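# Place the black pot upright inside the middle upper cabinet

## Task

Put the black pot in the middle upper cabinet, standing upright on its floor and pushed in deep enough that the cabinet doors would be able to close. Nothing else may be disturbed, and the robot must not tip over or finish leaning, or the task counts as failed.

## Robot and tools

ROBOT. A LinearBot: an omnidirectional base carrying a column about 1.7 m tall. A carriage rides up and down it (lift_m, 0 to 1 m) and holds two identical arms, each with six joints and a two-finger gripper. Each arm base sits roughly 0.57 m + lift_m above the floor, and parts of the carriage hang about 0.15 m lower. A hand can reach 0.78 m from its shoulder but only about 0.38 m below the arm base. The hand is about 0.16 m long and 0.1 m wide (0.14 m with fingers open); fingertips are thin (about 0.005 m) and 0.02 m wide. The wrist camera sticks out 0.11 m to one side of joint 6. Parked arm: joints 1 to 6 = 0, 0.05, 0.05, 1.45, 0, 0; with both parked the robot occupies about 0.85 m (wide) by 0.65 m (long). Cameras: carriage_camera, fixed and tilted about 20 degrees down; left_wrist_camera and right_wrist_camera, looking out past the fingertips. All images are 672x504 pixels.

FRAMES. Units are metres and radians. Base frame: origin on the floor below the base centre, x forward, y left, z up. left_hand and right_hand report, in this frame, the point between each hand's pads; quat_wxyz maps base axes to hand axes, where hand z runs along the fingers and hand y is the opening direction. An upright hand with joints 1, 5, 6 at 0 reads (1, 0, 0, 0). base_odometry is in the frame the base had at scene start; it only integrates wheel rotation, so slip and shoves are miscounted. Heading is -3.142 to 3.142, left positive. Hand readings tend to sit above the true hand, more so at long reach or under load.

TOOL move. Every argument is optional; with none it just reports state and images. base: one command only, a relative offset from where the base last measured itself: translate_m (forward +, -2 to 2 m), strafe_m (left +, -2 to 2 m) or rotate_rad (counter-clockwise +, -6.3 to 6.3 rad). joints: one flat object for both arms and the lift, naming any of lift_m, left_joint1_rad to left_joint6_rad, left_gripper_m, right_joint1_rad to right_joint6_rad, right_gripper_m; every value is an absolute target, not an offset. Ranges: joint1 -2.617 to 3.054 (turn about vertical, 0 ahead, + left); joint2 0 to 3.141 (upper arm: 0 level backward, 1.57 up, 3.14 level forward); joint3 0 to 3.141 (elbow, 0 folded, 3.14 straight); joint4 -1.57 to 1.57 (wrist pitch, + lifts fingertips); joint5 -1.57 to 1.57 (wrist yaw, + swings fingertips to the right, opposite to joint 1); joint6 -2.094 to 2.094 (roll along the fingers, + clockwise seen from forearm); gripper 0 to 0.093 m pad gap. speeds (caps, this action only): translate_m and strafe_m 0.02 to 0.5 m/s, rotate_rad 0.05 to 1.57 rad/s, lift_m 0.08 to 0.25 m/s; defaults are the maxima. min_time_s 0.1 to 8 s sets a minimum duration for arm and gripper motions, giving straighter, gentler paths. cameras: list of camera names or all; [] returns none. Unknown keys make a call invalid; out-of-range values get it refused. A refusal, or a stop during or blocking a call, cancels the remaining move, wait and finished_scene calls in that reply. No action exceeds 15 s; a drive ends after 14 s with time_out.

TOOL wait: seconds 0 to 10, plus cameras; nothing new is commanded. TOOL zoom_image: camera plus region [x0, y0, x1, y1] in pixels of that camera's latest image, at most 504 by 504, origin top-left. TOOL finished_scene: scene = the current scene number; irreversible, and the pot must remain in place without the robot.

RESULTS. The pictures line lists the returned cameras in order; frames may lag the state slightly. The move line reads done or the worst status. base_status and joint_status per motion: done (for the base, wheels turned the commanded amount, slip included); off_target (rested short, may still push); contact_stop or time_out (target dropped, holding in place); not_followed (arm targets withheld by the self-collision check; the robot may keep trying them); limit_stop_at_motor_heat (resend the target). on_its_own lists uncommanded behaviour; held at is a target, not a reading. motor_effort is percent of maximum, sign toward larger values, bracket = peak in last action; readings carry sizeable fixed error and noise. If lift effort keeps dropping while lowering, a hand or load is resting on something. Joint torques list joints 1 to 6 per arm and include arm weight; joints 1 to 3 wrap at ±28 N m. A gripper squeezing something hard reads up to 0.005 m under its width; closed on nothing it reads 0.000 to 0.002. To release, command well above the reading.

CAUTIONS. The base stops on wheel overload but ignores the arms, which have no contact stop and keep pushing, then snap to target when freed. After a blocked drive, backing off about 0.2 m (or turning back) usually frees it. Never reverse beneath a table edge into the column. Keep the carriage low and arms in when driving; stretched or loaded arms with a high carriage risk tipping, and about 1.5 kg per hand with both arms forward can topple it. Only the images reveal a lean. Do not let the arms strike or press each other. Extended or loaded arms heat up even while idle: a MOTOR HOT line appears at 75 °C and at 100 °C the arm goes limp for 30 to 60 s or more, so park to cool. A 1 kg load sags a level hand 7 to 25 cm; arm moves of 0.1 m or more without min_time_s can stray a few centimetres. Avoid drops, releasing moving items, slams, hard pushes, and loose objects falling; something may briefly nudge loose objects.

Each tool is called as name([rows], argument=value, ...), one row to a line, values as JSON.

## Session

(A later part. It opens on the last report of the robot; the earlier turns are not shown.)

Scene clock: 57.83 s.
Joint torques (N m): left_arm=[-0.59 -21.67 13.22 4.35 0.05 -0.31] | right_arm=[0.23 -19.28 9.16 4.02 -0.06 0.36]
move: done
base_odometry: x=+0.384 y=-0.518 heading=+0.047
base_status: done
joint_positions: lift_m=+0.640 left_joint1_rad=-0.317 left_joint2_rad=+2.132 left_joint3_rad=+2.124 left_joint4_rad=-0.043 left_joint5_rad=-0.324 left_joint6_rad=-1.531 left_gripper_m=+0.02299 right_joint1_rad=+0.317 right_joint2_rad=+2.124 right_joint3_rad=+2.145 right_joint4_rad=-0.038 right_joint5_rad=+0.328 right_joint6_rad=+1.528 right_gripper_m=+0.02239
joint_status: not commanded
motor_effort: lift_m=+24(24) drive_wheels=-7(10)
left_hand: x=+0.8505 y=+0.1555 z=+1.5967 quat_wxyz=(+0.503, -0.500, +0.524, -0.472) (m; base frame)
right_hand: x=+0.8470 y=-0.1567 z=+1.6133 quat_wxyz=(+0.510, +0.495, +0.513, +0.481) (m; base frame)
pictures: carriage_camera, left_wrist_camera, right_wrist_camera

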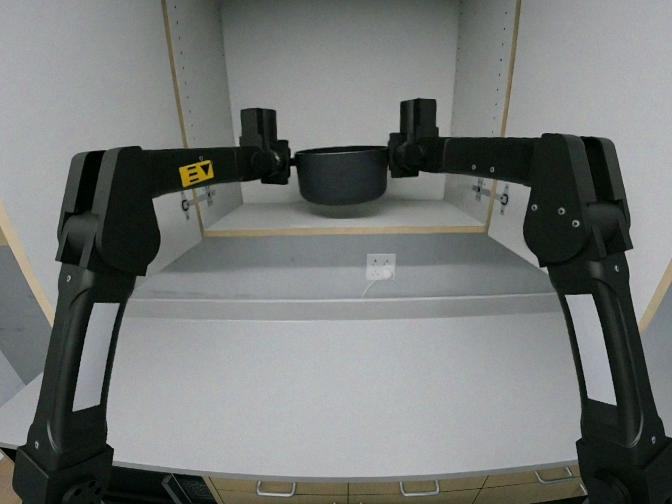

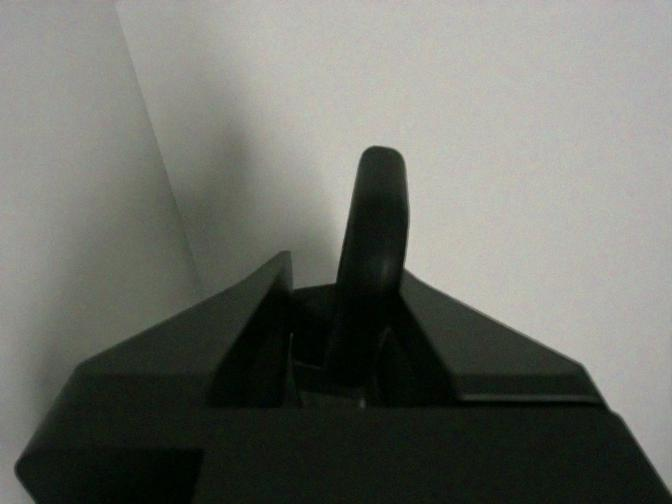

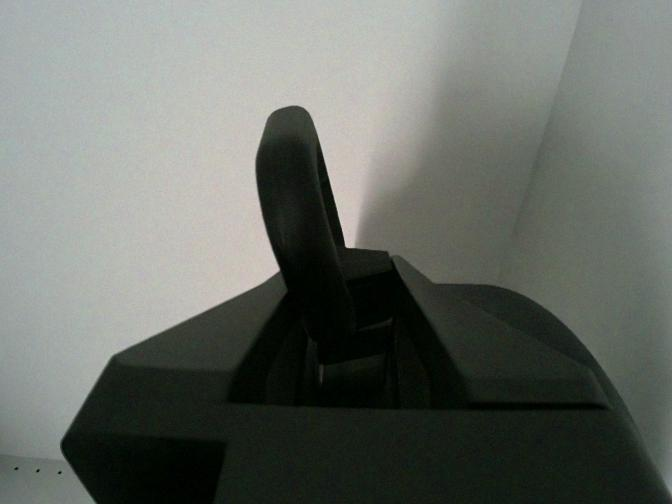

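move(base={"translate_m": 0.055}, joints={"lift_m": 0.598, "left_joint3_rad": 2.18, "left_joint4_rad": 0.15}, speeds={"translate_m": 0.1, "lift_m": 0.08})

zoom_image(camera="carriage_camera", region=[180, 130, 510, 250])

Scene clock: 63.13 s.
Joint torques (N m): left_arm=[-0.72 -21.7 11.88 4.44 0.07 -0.33] | right_arm=[0.28 -19.63 9.24 3.98 -0.06 0.35]
move: off_target
base_odometry: x=+0.439 y=-0.515 heading=+0.048
base_status: done
joint_positions: lift_m=+0.598 left_joint1_rad=-0.317 left_joint2_rad=+2.133 left_joint3_rad=+2.124 left_joint4_rad=-0.042 left_joint5_rad=-0.326 left_joint6_rad=-1.531 left_gripper_m=+0.02299 right_joint1_rad=+0.317 right_joint2_rad=+2.126 right_joint3_rad=+2.145 right_joint4_rad=-0.037 right_joint5_rad=+0.327 right_joint6_rad=+1.529 right_gripper_m=+0.02239
joint_status: left_joint4_rad off_target (ended at -0.042, target +0.150); the others done
motor_effort: lift_m=+23(23) drive_wheels=-5(10)
left_hand: x=+0.8507 y=+0.1556 z=+1.5545 quat_wxyz=(+0.503, -0.500, +0.524, -0.471) (m; base frame)
right_hand: x=+0.8477 y=-0.1562 z=+1.5702 quat_wxyz=(+0.510, +0.495, +0.514, +0.481) (m; base frame)
pictures: carriage_camera, left_wrist_camera, right_wrist_camera

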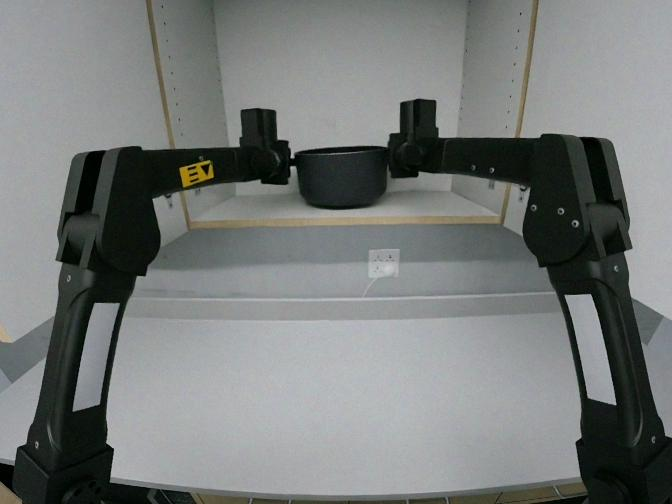

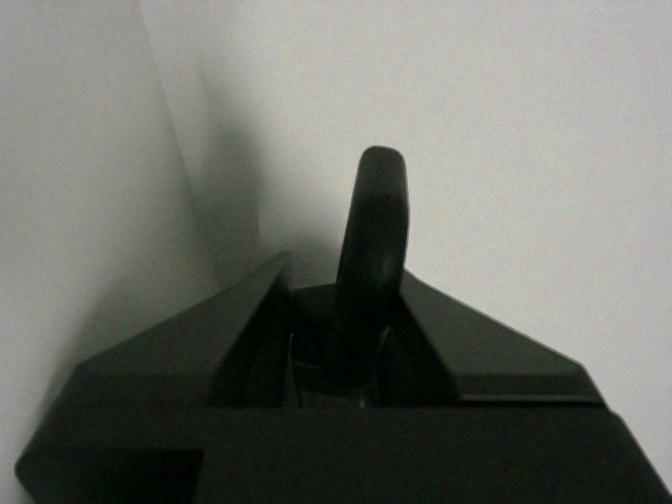

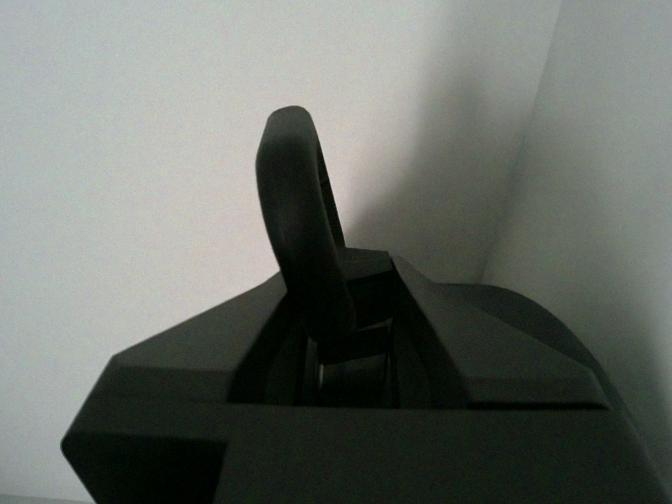

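Scaled by 1.527 from the camera's 672x504 image, which has a finer 960x720 frame.

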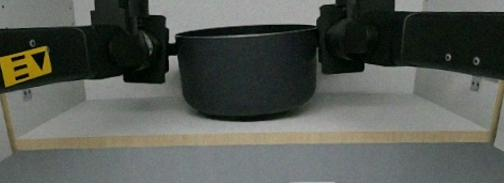

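move(base={"translate_m": 0.012}, joints={"lift_m": 0.568}, speeds={"translate_m": 0.04, "lift_m": 0.08})

Scene clock: 65.90 s.
Joint torques (N m): left_arm=[-0.61 -21.18 10.85 3.87 0.1 -0.61] | right_arm=[0.36 -19.08 9.09 3.34 -0.03 0.43]
move: done
base_odometry: x=+0.451 y=-0.514 heading=+0.048
base_status: done
joint_positions: lift_m=+0.568 left_joint1_rad=-0.317 left_joint2_rad=+2.128 left_joint3_rad=+2.134 left_joint4_rad=+0.007 left_joint5_rad=-0.327 left_joint6_rad=-1.504 left_gripper_m=+0.02299 right_joint1_rad=+0.317 right_joint2_rad=+2.122 right_joint3_rad=+2.145 right_joint4_rad=+0.023 right_joint5_rad=+0.325 right_joint6_rad=+1.523 right_gripper_m=+0.02239
joint_status: all done
on_its_own: left_joint4_rad moved +0.050 toward your old target +0.150; right_joint4_rad moved +0.060 toward your old target +0.155
motor_effort: lift_m=+21(21) drive_wheels=+0(9)
left_hand: x=+0.8491 y=+0.1563 z=+1.5445 quat_wxyz=(+0.521, -0.484, +0.510, -0.485) (m; base frame)
right_hand: x=+0.8466 y=-0.1567 z=+1.5571 quat_wxyz=(+0.521, +0.483, +0.495, +0.500) (m; base frame)
pictures: carriage_camera, left_wrist_camera, right_wrist_camera

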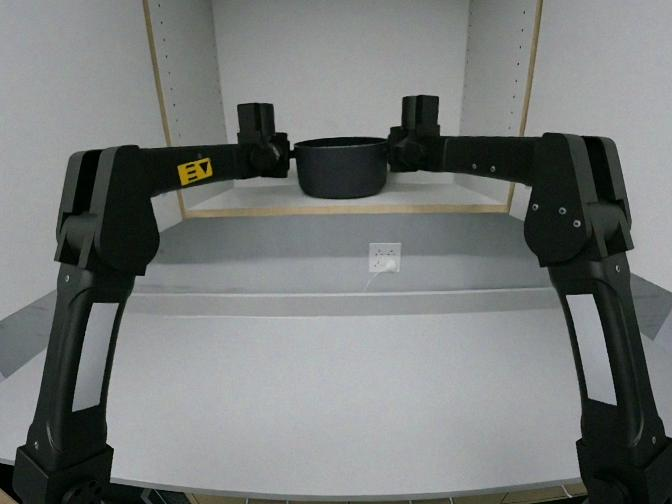

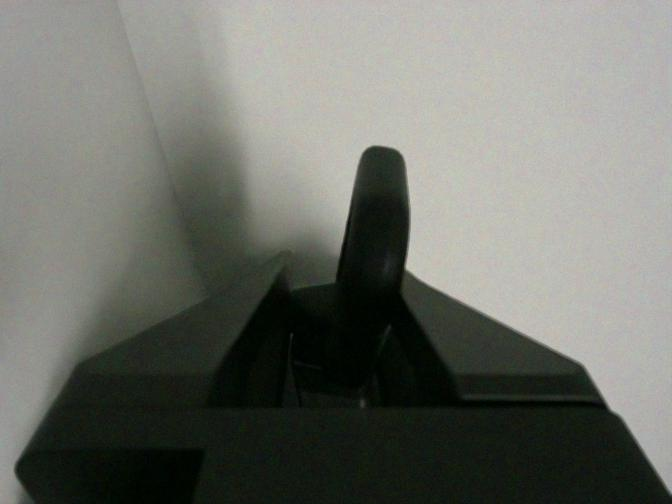

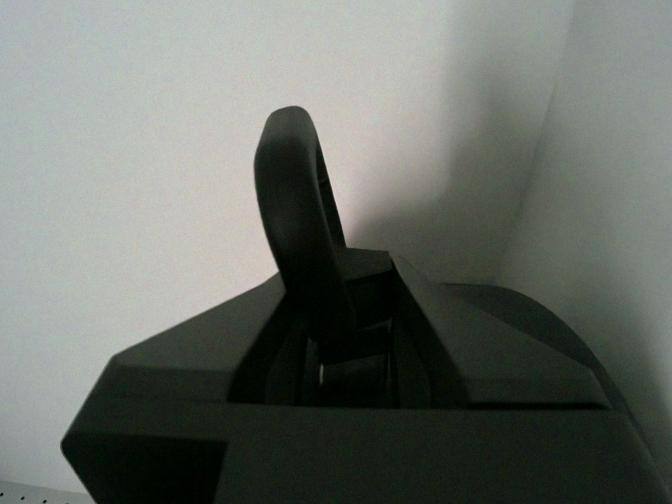

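move(base={"translate_m": 0.012}, joints={"lift_m": 0.55, "left_joint4_rad": 0.04, "right_joint4_rad": 0.03}, speeds={"translate_m": 0.04, "lift_m": 0.08}, cameras=[])

move(base={"translate_m": 0.012}, joints={"lift_m": 0.536, "left_joint4_rad": -0.05, "right_joint4_rad": -0.06}, speeds={"translate_m": 0.04, "lift_m": 0.08})

Scene clock: 67.50 s.
Joint torques (N m): left_arm=[-0.66 -18.55 9.33 2.91 0.09 -0.74] | right_arm=[0.46 -16.14 8.42 2.26 -0.04 0.56]
move: off_target
base_odometry: x=+0.463 y=-0.514 heading=+0.049
base_status: done
joint_positions: lift_m=+0.550 left_joint1_rad=-0.317 left_joint2_rad=+2.106 left_joint3_rad=+2.150 left_joint4_rad=-0.018 left_joint5_rad=-0.327 left_joint6_rad=-1.493 left_gripper_m=+0.02299 right_joint1_rad=+0.317 right_joint2_rad=+2.096 right_joint3_rad=+2.154 right_joint4_rad=-0.004 right_joint5_rad=+0.325 right_joint6_rad=+1.511 right_gripper_m=+0.02245
joint_status: left_joint4_rad off_target (ended at -0.018, target +0.040); the others done
motor_effort: lift_m=+20(21) drive_wheels=-1(10)
left_hand: x=+0.8418 y=+0.1587 z=+1.5420 quat_wxyz=(+0.526, -0.479, +0.508, -0.486) (m; base frame)
right_hand: x=+0.8384 y=-0.1594 z=+1.5536 quat_wxyz=(+0.526, +0.479, +0.495, +0.500) (m; base frame)
pictures: none
No camera images: "cameras" was empty.

Scene clock: 68.33 s.
Joint torques (N m): left_arm=[-0.2 -15.46 7.94 2.51 0.07 -0.82] | right_arm=[0.28 -13.38 7.15 1.84 -0.05 0.63]
move: done
base_odometry: x=+0.475 y=-0.513 heading=+0.049
base_status: done
joint_positions: lift_m=+0.536 left_joint1_rad=-0.321 left_joint2_rad=+2.078 left_joint3_rad=+2.165 left_joint4_rad=-0.070 left_joint5_rad=-0.326 left_joint6_rad=-1.485 left_gripper_m=+0.02299 right_joint1_rad=+0.318 right_joint2_rad=+2.071 right_joint3_rad=+2.170 right_joint4_rad=-0.057 right_joint5_rad=+0.326 right_joint6_rad=+1.506 right_gripper_m=+0.02248
joint_status: all done
motor_effort: lift_m=+20(20) drive_wheels=+0(8)
left_hand: x=+0.8322 y=+0.1584 z=+1.5393 quat_wxyz=(+0.525, -0.477, +0.515, -0.482) (m; base frame)
right_hand: x=+0.8299 y=-0.1613 z=+1.5497 quat_wxyz=(+0.525, +0.479, +0.500, +0.495) (m; base frame)
pictures: carriage_camera, left_wrist_camera, right_wrist_camera

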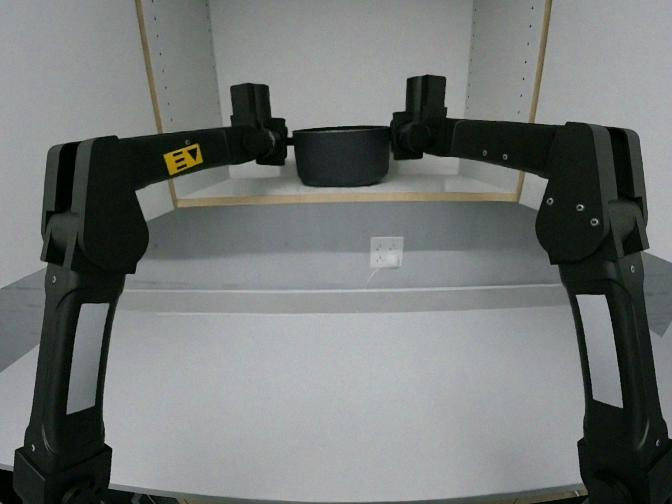

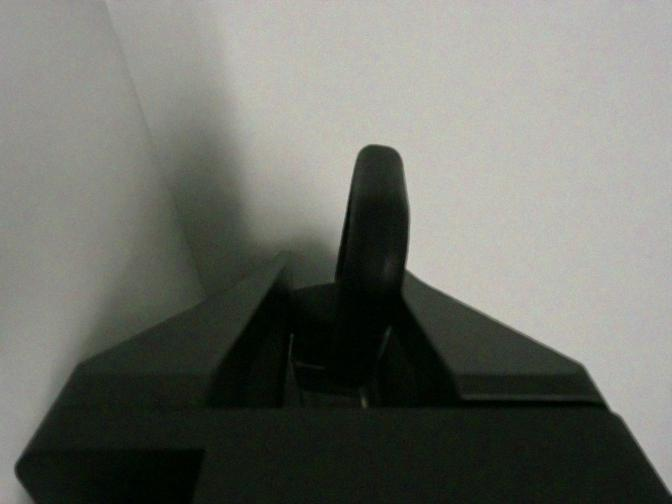

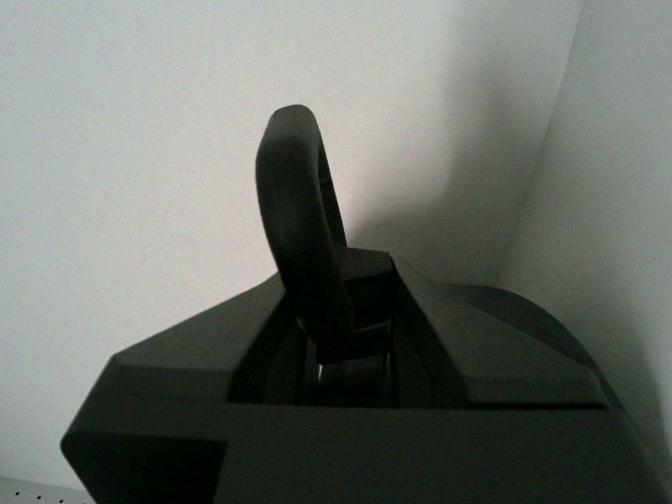

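move(base={"translate_m": 0.012}, joints={"lift_m": 0.528, "left_joint4_rad": -0.1, "right_joint4_rad": -0.11}, speeds={"translate_m": 0.04, "lift_m": 0.08}, cameras=["carriage_camera"])

zoom_image(camera="carriage_camera", region=[160, 110, 540, 230])

Scene clock: 69.93 s.
Joint torques (N m): left_arm=[0.13 -13.49 7.17 2.32 0.03 -0.91] | right_arm=[0.03 -11.54 6.39 1.69 -0.05 0.6]
move: done
base_odometry: x=+0.487 y=-0.512 heading=+0.049
base_status: done
joint_positions: lift_m=+0.528 left_joint1_rad=-0.325 left_joint2_rad=+2.061 left_joint3_rad=+2.172 left_joint4_rad=-0.104 left_joint5_rad=-0.322 left_joint6_rad=-1.478 left_gripper_m=+0.02299 right_joint1_rad=+0.320 right_joint2_rad=+2.056 right_joint3_rad=+2.179 right_joint4_rad=-0.091 right_joint5_rad=+0.326 right_joint6_rad=+1.506 right_gripper_m=+0.02250
joint_status: all done
motor_effort: lift_m=+19(20) drive_wheels=+0(8)
left_hand: x=+0.8259 y=+0.1579 z=+1.5375 quat_wxyz=(+0.523, -0.475, +0.521, -0.479) (m; base frame)
right_hand: x=+0.8244 y=-0.1619 z=+1.5469 quat_wxyz=(+0.523, +0.480, +0.504, +0.492) (m; base frame)
pictures: carriage_camera

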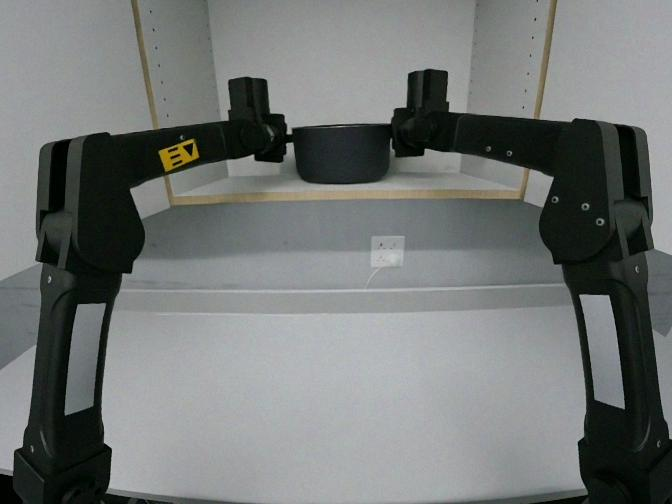

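Scaled by 1.326 from the camera's 672x504 image, which has a finer 960x720 frame.

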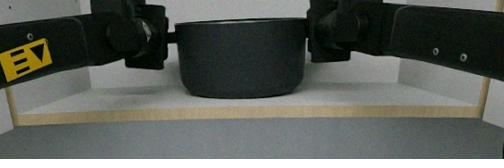

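move(base={"translate_m": 0.01}, speeds={"translate_m": 0.04}, cameras=["left_wrist_camera", "right_wrist_camera"])

Scene clock: 72.33 s.
Joint torques (N m): left_arm=[0.12 -13.26 7.21 2.42 0.02 -0.92] | right_arm=[0.13 -11.37 6.43 1.79 -0.04 0.6]
move: done
base_odometry: x=+0.497 y=-0.511 heading=+0.050
base_status: done
joint_positions: lift_m=+0.528 left_joint1_rad=-0.325 left_joint2_rad=+2.059 left_joint3_rad=+2.172 left_joint4_rad=-0.112 left_joint5_rad=-0.321 left_joint6_rad=-1.477 left_gripper_m=+0.02299 right_joint1_rad=+0.320 right_joint2_rad=+2.055 right_joint3_rad=+2.179 right_joint4_rad=-0.101 right_joint5_rad=+0.326 right_joint6_rad=+1.506 right_gripper_m=+0.02250
joint_status: not commanded
motor_effort: lift_m=+19(19) drive_wheels=+0(8)
left_hand: x=+0.8253 y=+0.1577 z=+1.5367 quat_wxyz=(+0.522, -0.475, +0.524, -0.477) (m; base frame)
right_hand: x=+0.8239 y=-0.1621 z=+1.5454 quat_wxyz=(+0.521, +0.482, +0.507, +0.490) (m; base frame)
pictures: left_wrist_camera, right_wrist_camera

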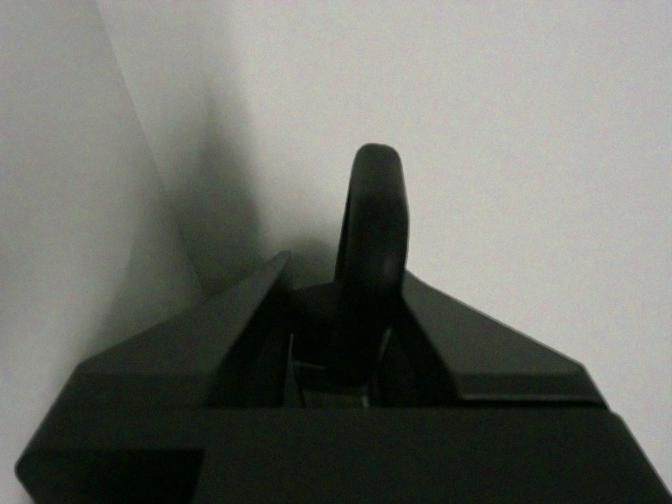

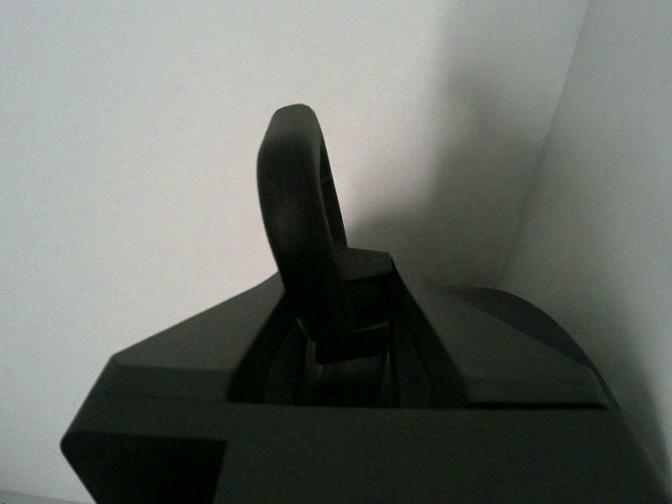

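move(base={"translate_m": 0.01}, speeds={"translate_m": 0.04}, cameras=["left_wrist_camera", "right_wrist_camera"])

move(base={"translate_m": 0.01}, speeds={"translate_m": 0.04}, cameras=["left_wrist_camera", "right_wrist_camera"])

Scene clock: 73.60 s.
Joint torques (N m): left_arm=[0.18 -13.16 7.09 2.45 0.01 -0.94] | right_arm=[0.09 -11.29 6.39 1.81 -0.05 0.6]
move: done
base_odometry: x=+0.507 y=-0.511 heading=+0.050
base_status: done
joint_positions: lift_m=+0.528 left_joint1_rad=-0.325 left_joint2_rad=+2.058 left_joint3_rad=+2.173 left_joint4_rad=-0.116 left_joint5_rad=-0.321 left_joint6_rad=-1.476 left_gripper_m=+0.02299 right_joint1_rad=+0.321 right_joint2_rad=+2.054 right_joint3_rad=+2.179 right_joint4_rad=-0.104 right_joint5_rad=+0.326 right_joint6_rad=+1.508 right_gripper_m=+0.02250
joint_status: not commanded
motor_effort: lift_m=+19(19) drive_wheels=+0(7)
left_hand: x=+0.8250 y=+0.1578 z=+1.5367 quat_wxyz=(+0.522, -0.475, +0.524, -0.476) (m; base frame)
right_hand: x=+0.8237 y=-0.1619 z=+1.5451 quat_wxyz=(+0.520, +0.482, +0.507, +0.489) (m; base frame)
pictures: left_wrist_camera, right_wrist_camera

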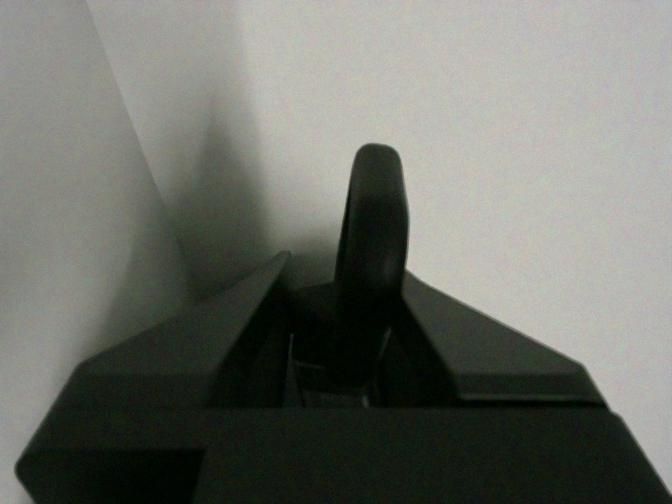

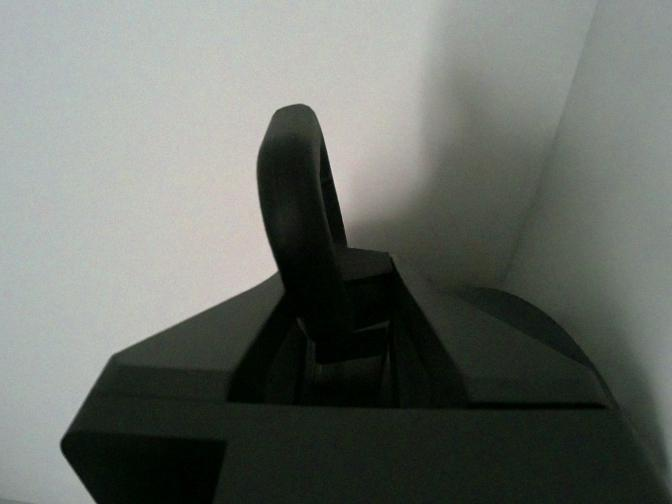

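Scene clock: 74.30 s.
Joint torques (N m): left_arm=[0.14 -13.05 6.99 2.49 0.02 -0.95] | right_arm=[-0.01 -11.34 6.43 1.85 -0.04 0.6]
move: done
base_odometry: x=+0.517 y=-0.510 heading=+0.050
base_status: done
joint_positions: lift_m=+0.528 left_joint1_rad=-0.325 left_joint2_rad=+2.058 left_joint3_rad=+2.174 left_joint4_rad=-0.119 left_joint5_rad=-0.321 left_joint6_rad=-1.476 left_gripper_m=+0.02299 right_joint1_rad=+0.321 right_joint2_rad=+2.054 right_joint3_rad=+2.179 right_joint4_rad=-0.106 right_joint5_rad=+0.326 right_joint6_rad=+1.508 right_gripper_m=+0.02250
joint_status: not commanded
motor_effort: lift_m=+19(19) drive_wheels=+1(8)
left_hand: x=+0.8248 y=+0.1579 z=+1.5366 quat_wxyz=(+0.522, -0.475, +0.525, -0.476) (m; base frame)
right_hand: x=+0.8237 y=-0.1619 z=+1.5447 quat_wxyz=(+0.520, +0.483, +0.508, +0.489) (m; base frame)
pictures: left_wrist_camera, right_wrist_camera

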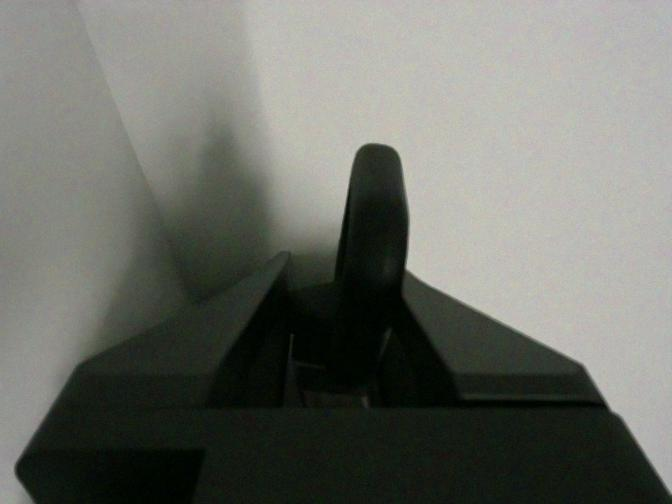

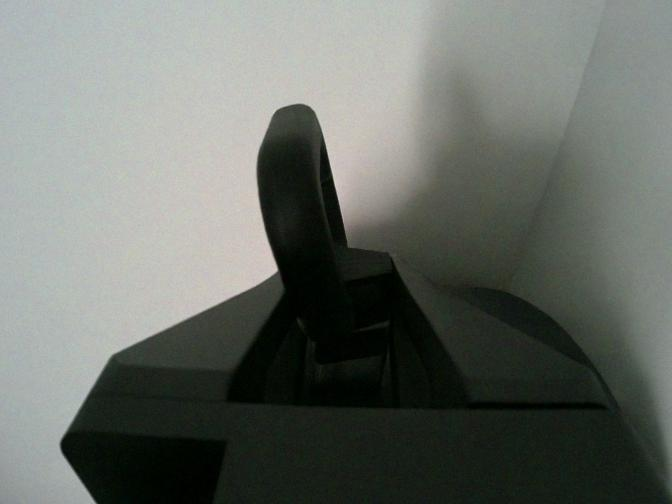

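move(base={"translate_m": 0.01}, speeds={"translate_m": 0.03}, cameras=["carriage_camera", "left_wrist_camera", "right_wrist_camera"])

Scene clock: 76.10 s.
Joint torques (N m): left_arm=[0.46 -11.6 7.04 3 0.02 -0.82] | right_arm=[-0.49 -9.37 6.38 2.36 -0.16 0.48]
move: done
base_odometry: x=+0.526 y=-0.510 heading=+0.051
base_status: done
joint_positions: lift_m=+0.528 left_joint1_rad=-0.328 left_joint2_rad=+2.045 left_joint3_rad=+2.174 left_joint4_rad=-0.163 left_joint5_rad=-0.321 left_joint6_rad=-1.486 left_gripper_m=+0.02299 right_joint1_rad=+0.327 right_joint2_rad=+2.037 right_joint3_rad=+2.179 right_joint4_rad=-0.154 right_joint5_rad=+0.338 right_joint6_rad=+1.519 right_gripper_m=+0.02250
joint_status: not commanded
motor_effort: lift_m=+19(19) drive_wheels=+1(9)
left_hand: x=+0.8202 y=+0.1577 z=+1.5341 quat_wxyz=(+0.513, -0.481, +0.533, -0.470) (m; base frame)
right_hand: x=+0.8175 y=-0.1616 z=+1.5433 quat_wxyz=(+0.513, +0.491, +0.514, +0.481) (m; base frame)
pictures: carriage_camera, left_wrist_camera, right_wrist_camera

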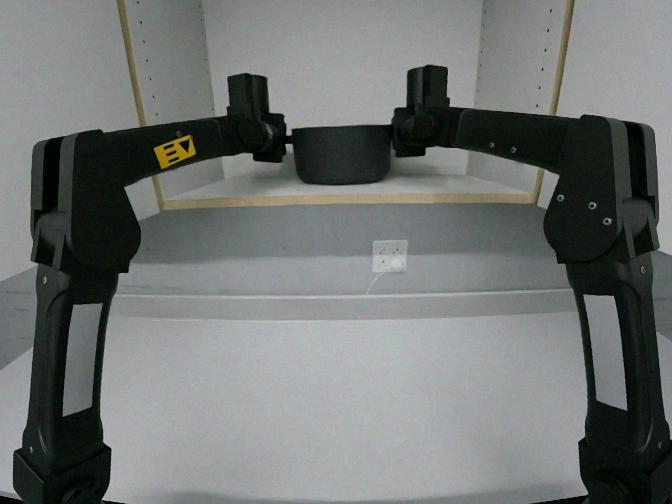

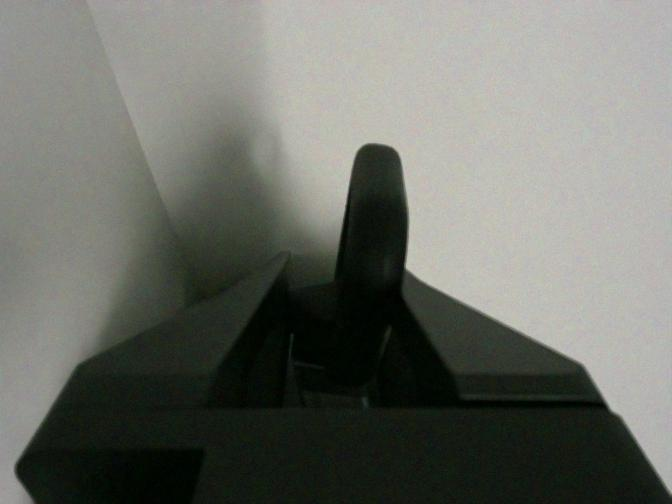

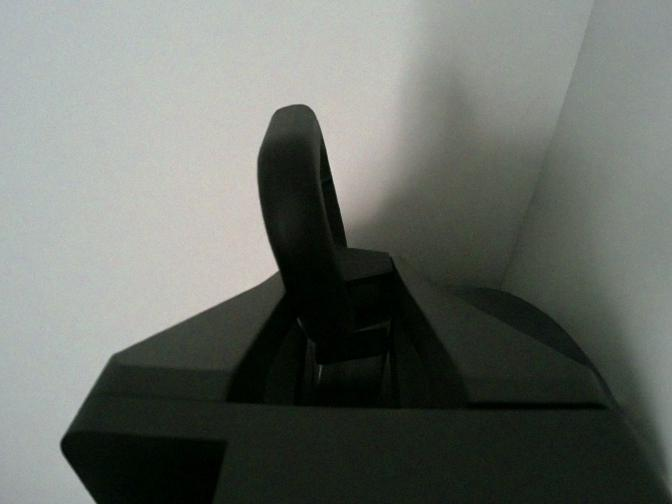

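move(base={"translate_m": -0.006}, speeds={"translate_m": 0.03}, cameras=["left_wrist_camera", "right_wrist_camera"])

move(joints={"left_gripper_m": 0.09, "right_gripper_m": 0.09}, min_time_s=0.9, cameras=["carriage_camera", "left_wrist_camera", "right_wrist_camera"])

Scene clock: 79.70 s.
Joint torques (N m): left_arm=[0.34 -12.04 6.98 2.69 0 -0.84] | right_arm=[-0.47 -10.06 6.46 2.02 -0.11 0.48]
move: done
base_odometry: x=+0.520 y=-0.510 heading=+0.051
base_status: done
joint_positions: lift_m=+0.528 left_joint1_rad=-0.328 left_joint2_rad=+2.048 left_joint3_rad=+2.174 left_joint4_rad=-0.138 left_joint5_rad=-0.319 left_joint6_rad=-1.484 left_gripper_m=+0.02299 right_joint1_rad=+0.327 right_joint2_rad=+2.043 right_joint3_rad=+2.179 right_joint4_rad=-0.126 right_joint5_rad=+0.331 right_joint6_rad=+1.519 right_gripper_m=+0.02250
joint_status: not commanded
motor_effort: lift_m=+19(19) drive_wheels=-3(8)
left_hand: x=+0.8214 y=+0.1570 z=+1.5380 quat_wxyz=(+0.517, -0.477, +0.527, -0.476) (m; base frame)
right_hand: x=+0.8193 y=-0.1599 z=+1.5465 quat_wxyz=(+0.515, +0.486, +0.508, +0.489) (m; base frame)
pictures: left_wrist_camera, right_wrist_camera

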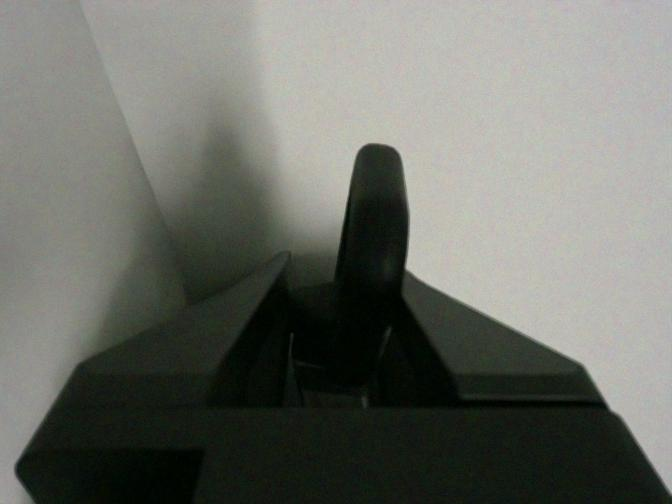

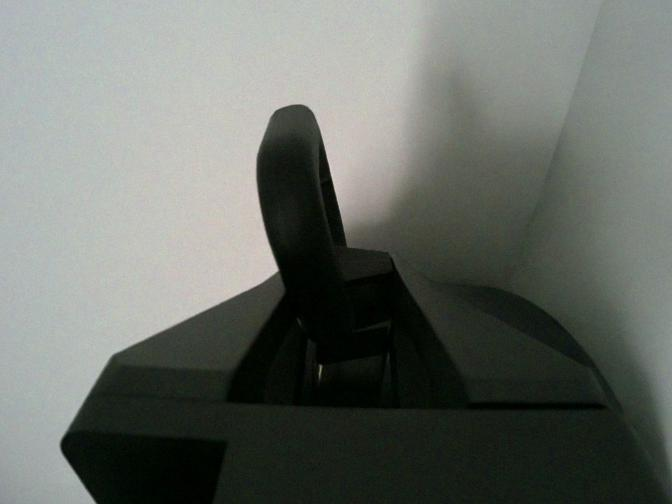

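Scene clock: 80.90 s.
Joint torques (N m): left_arm=[0.42 -13.48 7.12 2.57 0 0.01] | right_arm=[-0.49 -12.29 6.49 2.03 -0.1 0.07]
move: done
base_odometry: x=+0.520 y=-0.510 heading=+0.051
base_status: not commanded
joint_positions: lift_m=+0.528 left_joint1_rad=-0.328 left_joint2_rad=+2.061 left_joint3_rad=+2.174 left_joint4_rad=-0.125 left_joint5_rad=-0.318 left_joint6_rad=-1.560 left_gripper_m=+0.08990 right_joint1_rad=+0.327 right_joint2_rad=+2.062 right_joint3_rad=+2.179 right_joint4_rad=-0.123 right_joint5_rad=+0.329 right_joint6_rad=+1.556 right_gripper_m=+0.08992
joint_status: all done
motor_effort: lift_m=+19(19) drive_wheels=-1(4)
left_hand: x=+0.8253 y=+0.1555 z=+1.5332 quat_wxyz=(+0.498, -0.497, +0.509, -0.496) (m; base frame)
right_hand: x=+0.8252 y=-0.1576 z=+1.5359 quat_wxyz=(+0.503, +0.498, +0.505, +0.494) (m; base frame)
pictures: carriage_camera, left_wrist_camera, right_wrist_camera

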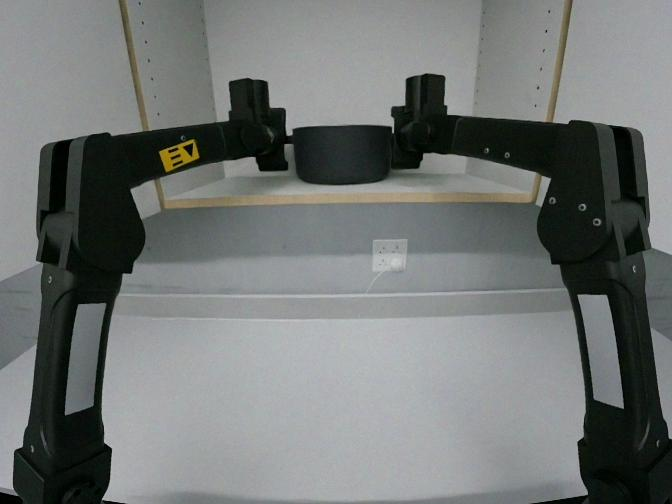

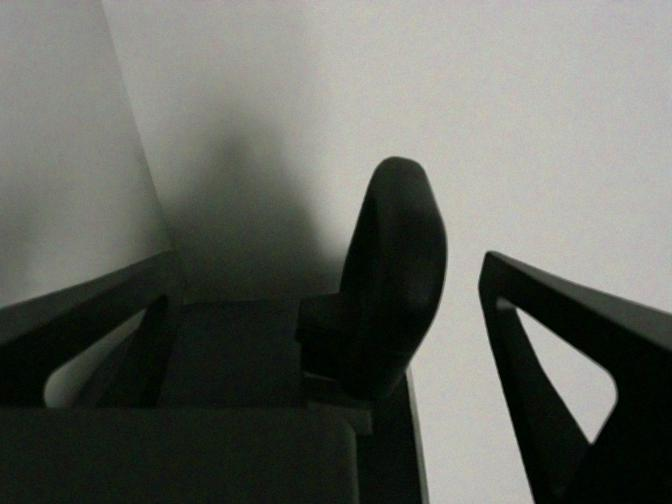

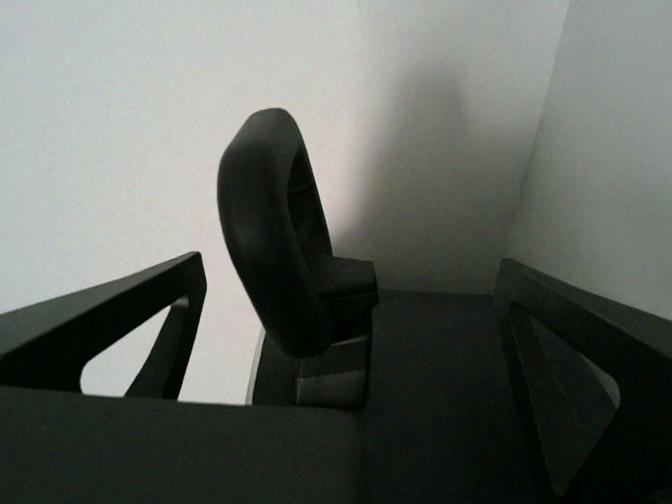

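move(joints={"lift_m": 0.544}, speeds={"lift_m": 0.08}, cameras=["left_wrist_camera", "right_wrist_camera"])

Scene clock: 83.10 s.
Joint torques (N m): left_arm=[0.46 -14.13 7.06 2.48 -0.01 0.02] | right_arm=[-0.54 -13.01 6.48 2.01 -0.06 0.06]
move: done
base_odometry: x=+0.520 y=-0.510 heading=+0.051
base_status: not commanded
joint_positions: lift_m=+0.544 left_joint1_rad=-0.328 left_joint2_rad=+2.067 left_joint3_rad=+2.174 left_joint4_rad=-0.116 left_joint5_rad=-0.318 left_joint6_rad=-1.561 left_gripper_m=+0.08990 right_joint1_rad=+0.327 right_joint2_rad=+2.068 right_joint3_rad=+2.179 right_joint4_rad=-0.120 right_joint5_rad=+0.329 right_joint6_rad=+1.557 right_gripper_m=+0.08992
joint_status: all done
motor_effort: lift_m=+23(28) drive_wheels=-2(6)
left_hand: x=+0.8271 y=+0.1549 z=+1.5474 quat_wxyz=(+0.499, -0.497, +0.508, -0.497) (m; base frame)
right_hand: x=+0.8270 y=-0.1570 z=+1.5484 quat_wxyz=(+0.503, +0.498, +0.506, +0.493) (m; base frame)
pictures: left_wrist_camera, right_wrist_camera

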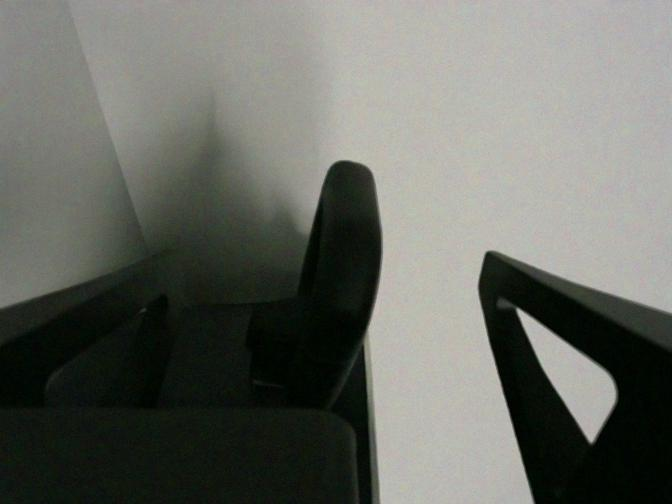

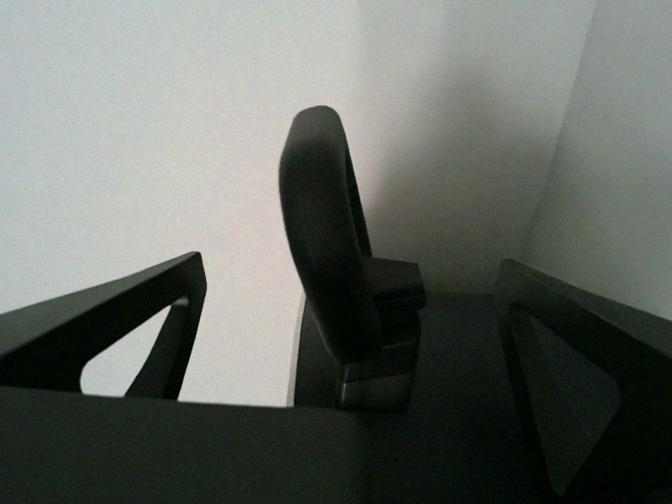

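move(base={"translate_m": -0.12}, speeds={"translate_m": 0.1}, cameras=["left_wrist_camera", "right_wrist_camera"])

move(base={"translate_m": -0.3}, speeds={"translate_m": 0.25}, cameras=["carriage_camera", "left_wrist_camera", "right_wrist_camera"])

Scene clock: 85.67 s.
Joint torques (N m): left_arm=[0.27 -14.23 7.04 2.45 0 0.02] | right_arm=[-0.36 -13.01 6.39 2.01 -0.08 0.05]
move: done
base_odometry: x=+0.401 y=-0.516 heading=+0.051
base_status: done
joint_positions: lift_m=+0.544 left_joint1_rad=-0.326 left_joint2_rad=+2.067 left_joint3_rad=+2.174 left_joint4_rad=-0.116 left_joint5_rad=-0.318 left_joint6_rad=-1.561 left_gripper_m=+0.08990 right_joint1_rad=+0.326 right_joint2_rad=+2.068 right_joint3_rad=+2.179 right_joint4_rad=-0.121 right_joint5_rad=+0.329 right_joint6_rad=+1.557 right_gripper_m=+0.08992
joint_status: not commanded
motor_effort: lift_m=+23(23) drive_wheels=-6(11)
left_hand: x=+0.8272 y=+0.1556 z=+1.5474 quat_wxyz=(+0.499, -0.497, +0.508, -0.497) (m; base frame)
right_hand: x=+0.8272 y=-0.1577 z=+1.5481 quat_wxyz=(+0.503, +0.499, +0.506, +0.493) (m; base frame)
pictures: left_wrist_camera, right_wrist_camera

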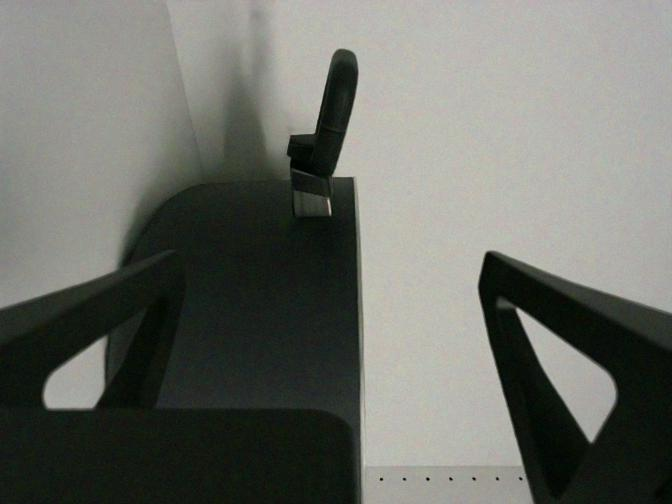

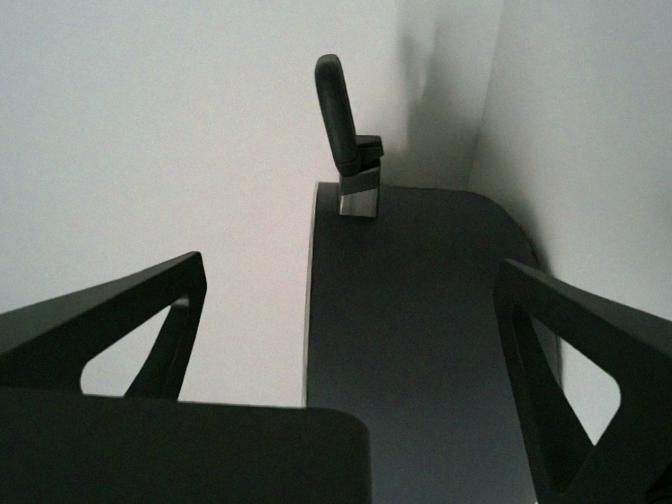

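Scene clock: 88.13 s.
Joint torques (N m): left_arm=[0.21 -14.23 7.08 2.46 -0.01 -0.01] | right_arm=[-0.35 -12.97 6.37 2.04 -0.11 0.05]
move: done
base_odometry: x=+0.101 y=-0.531 heading=+0.051
base_status: done
joint_positions: lift_m=+0.544 left_joint1_rad=-0.326 left_joint2_rad=+2.067 left_joint3_rad=+2.174 left_joint4_rad=-0.116 left_joint5_rad=-0.318 left_joint6_rad=-1.561 left_gripper_m=+0.08990 right_joint1_rad=+0.326 right_joint2_rad=+2.068 right_joint3_rad=+2.179 right_joint4_rad=-0.122 right_joint5_rad=+0.329 right_joint6_rad=+1.557 right_gripper_m=+0.08992
joint_status: not commanded
motor_effort: lift_m=+23(23) drive_wheels=-3(7)
left_hand: x=+0.8274 y=+0.1560 z=+1.5475 quat_wxyz=(+0.499, -0.497, +0.507, -0.496) (m; base frame)
right_hand: x=+0.8272 y=-0.1577 z=+1.5480 quat_wxyz=(+0.503, +0.499, +0.506, +0.492) (m; base frame)
pictures: carriage_camera, left_wrist_camera, right_wrist_camera

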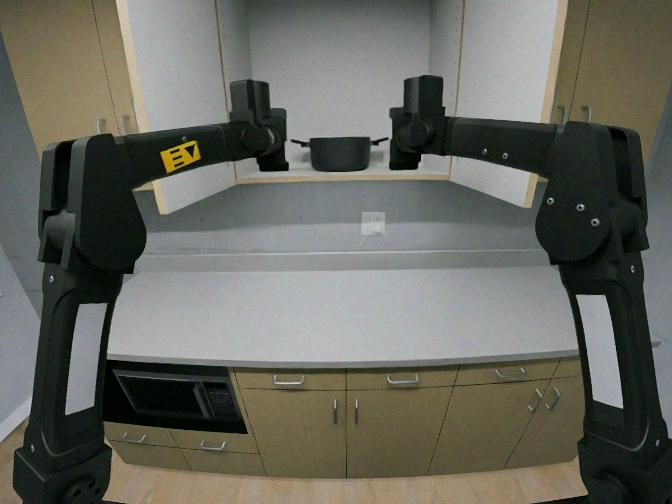

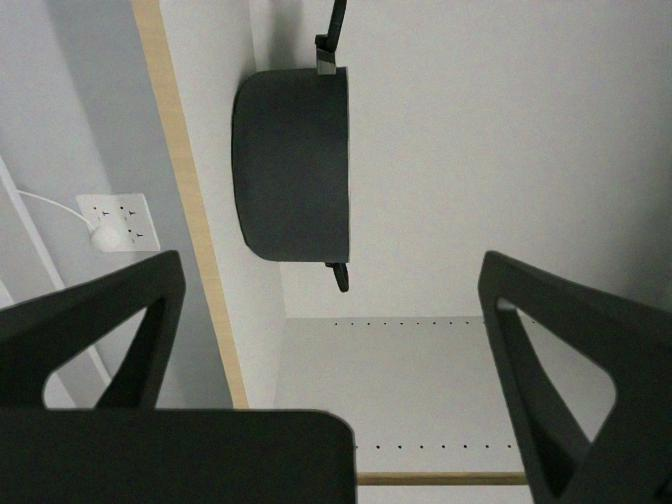

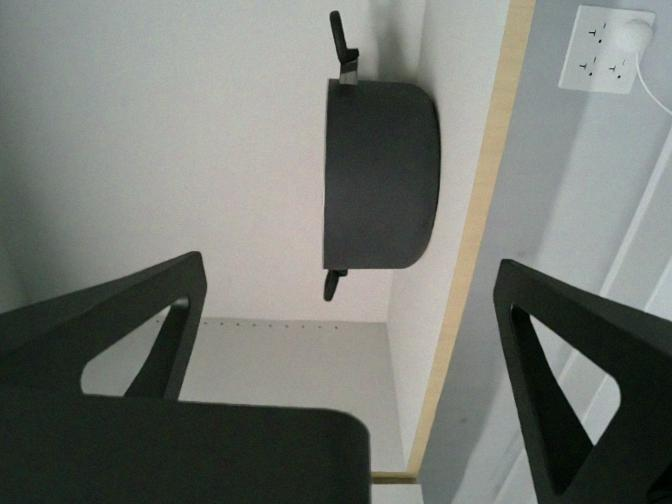

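move(joints={"lift_m": 0.95}, cameras=["carriage_camera"])

zoom_image(camera="carriage_camera", region=[285, 210, 395, 290])

Scene clock: 91.40 s.
Joint torques (N m): left_arm=[0.23 -15.02 7.1 2.42 0 0.01] | right_arm=[-0.49 -13.72 6.45 2 -0.1 0.05]
move: done
base_odometry: x=+0.101 y=-0.531 heading=+0.051
base_status: not commanded
joint_positions: lift_m=+0.950 left_joint1_rad=-0.326 left_joint2_rad=+2.075 left_joint3_rad=+2.174 left_joint4_rad=-0.112 left_joint5_rad=-0.318 left_joint6_rad=-1.561 left_gripper_m=+0.08990 right_joint1_rad=+0.326 right_joint2_rad=+2.075 right_joint3_rad=+2.179 right_joint4_rad=-0.119 right_joint5_rad=+0.329 right_joint6_rad=+1.557 right_gripper_m=+0.08992
joint_status: all done
motor_effort: lift_m=+24(28) drive_wheels=-2(4)
left_hand: x=+0.8299 y=+0.1552 z=+1.9494 quat_wxyz=(+0.499, -0.498, +0.508, -0.495) (m; base frame)
right_hand: x=+0.8293 y=-0.1569 z=+1.9502 quat_wxyz=(+0.502, +0.500, +0.507, +0.491) (m; base frame)
pictures: carriage_camera

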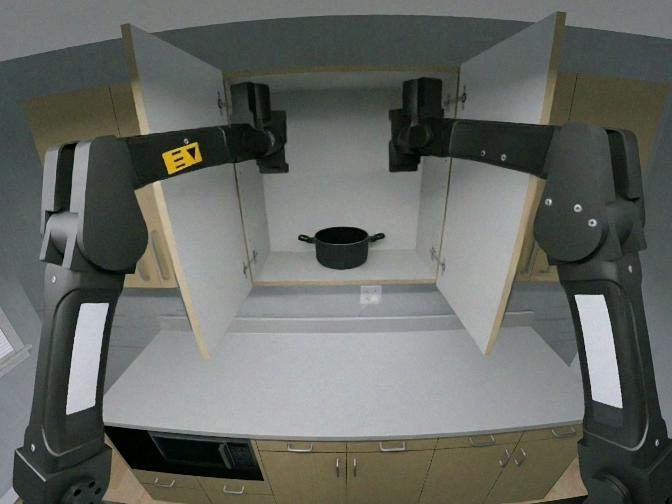

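Scaled by 4.582 from the camera's 672x504 image, which has a finer 960x720 frame.

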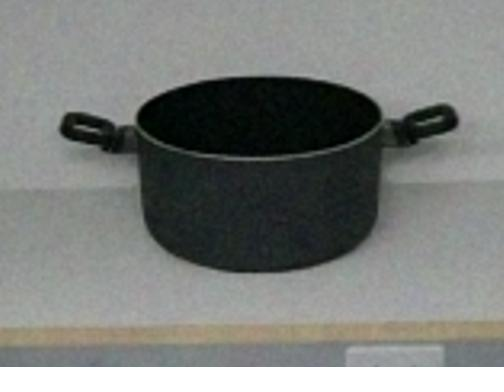

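finished_scene(scene=3)

The scene is finished: the task was done.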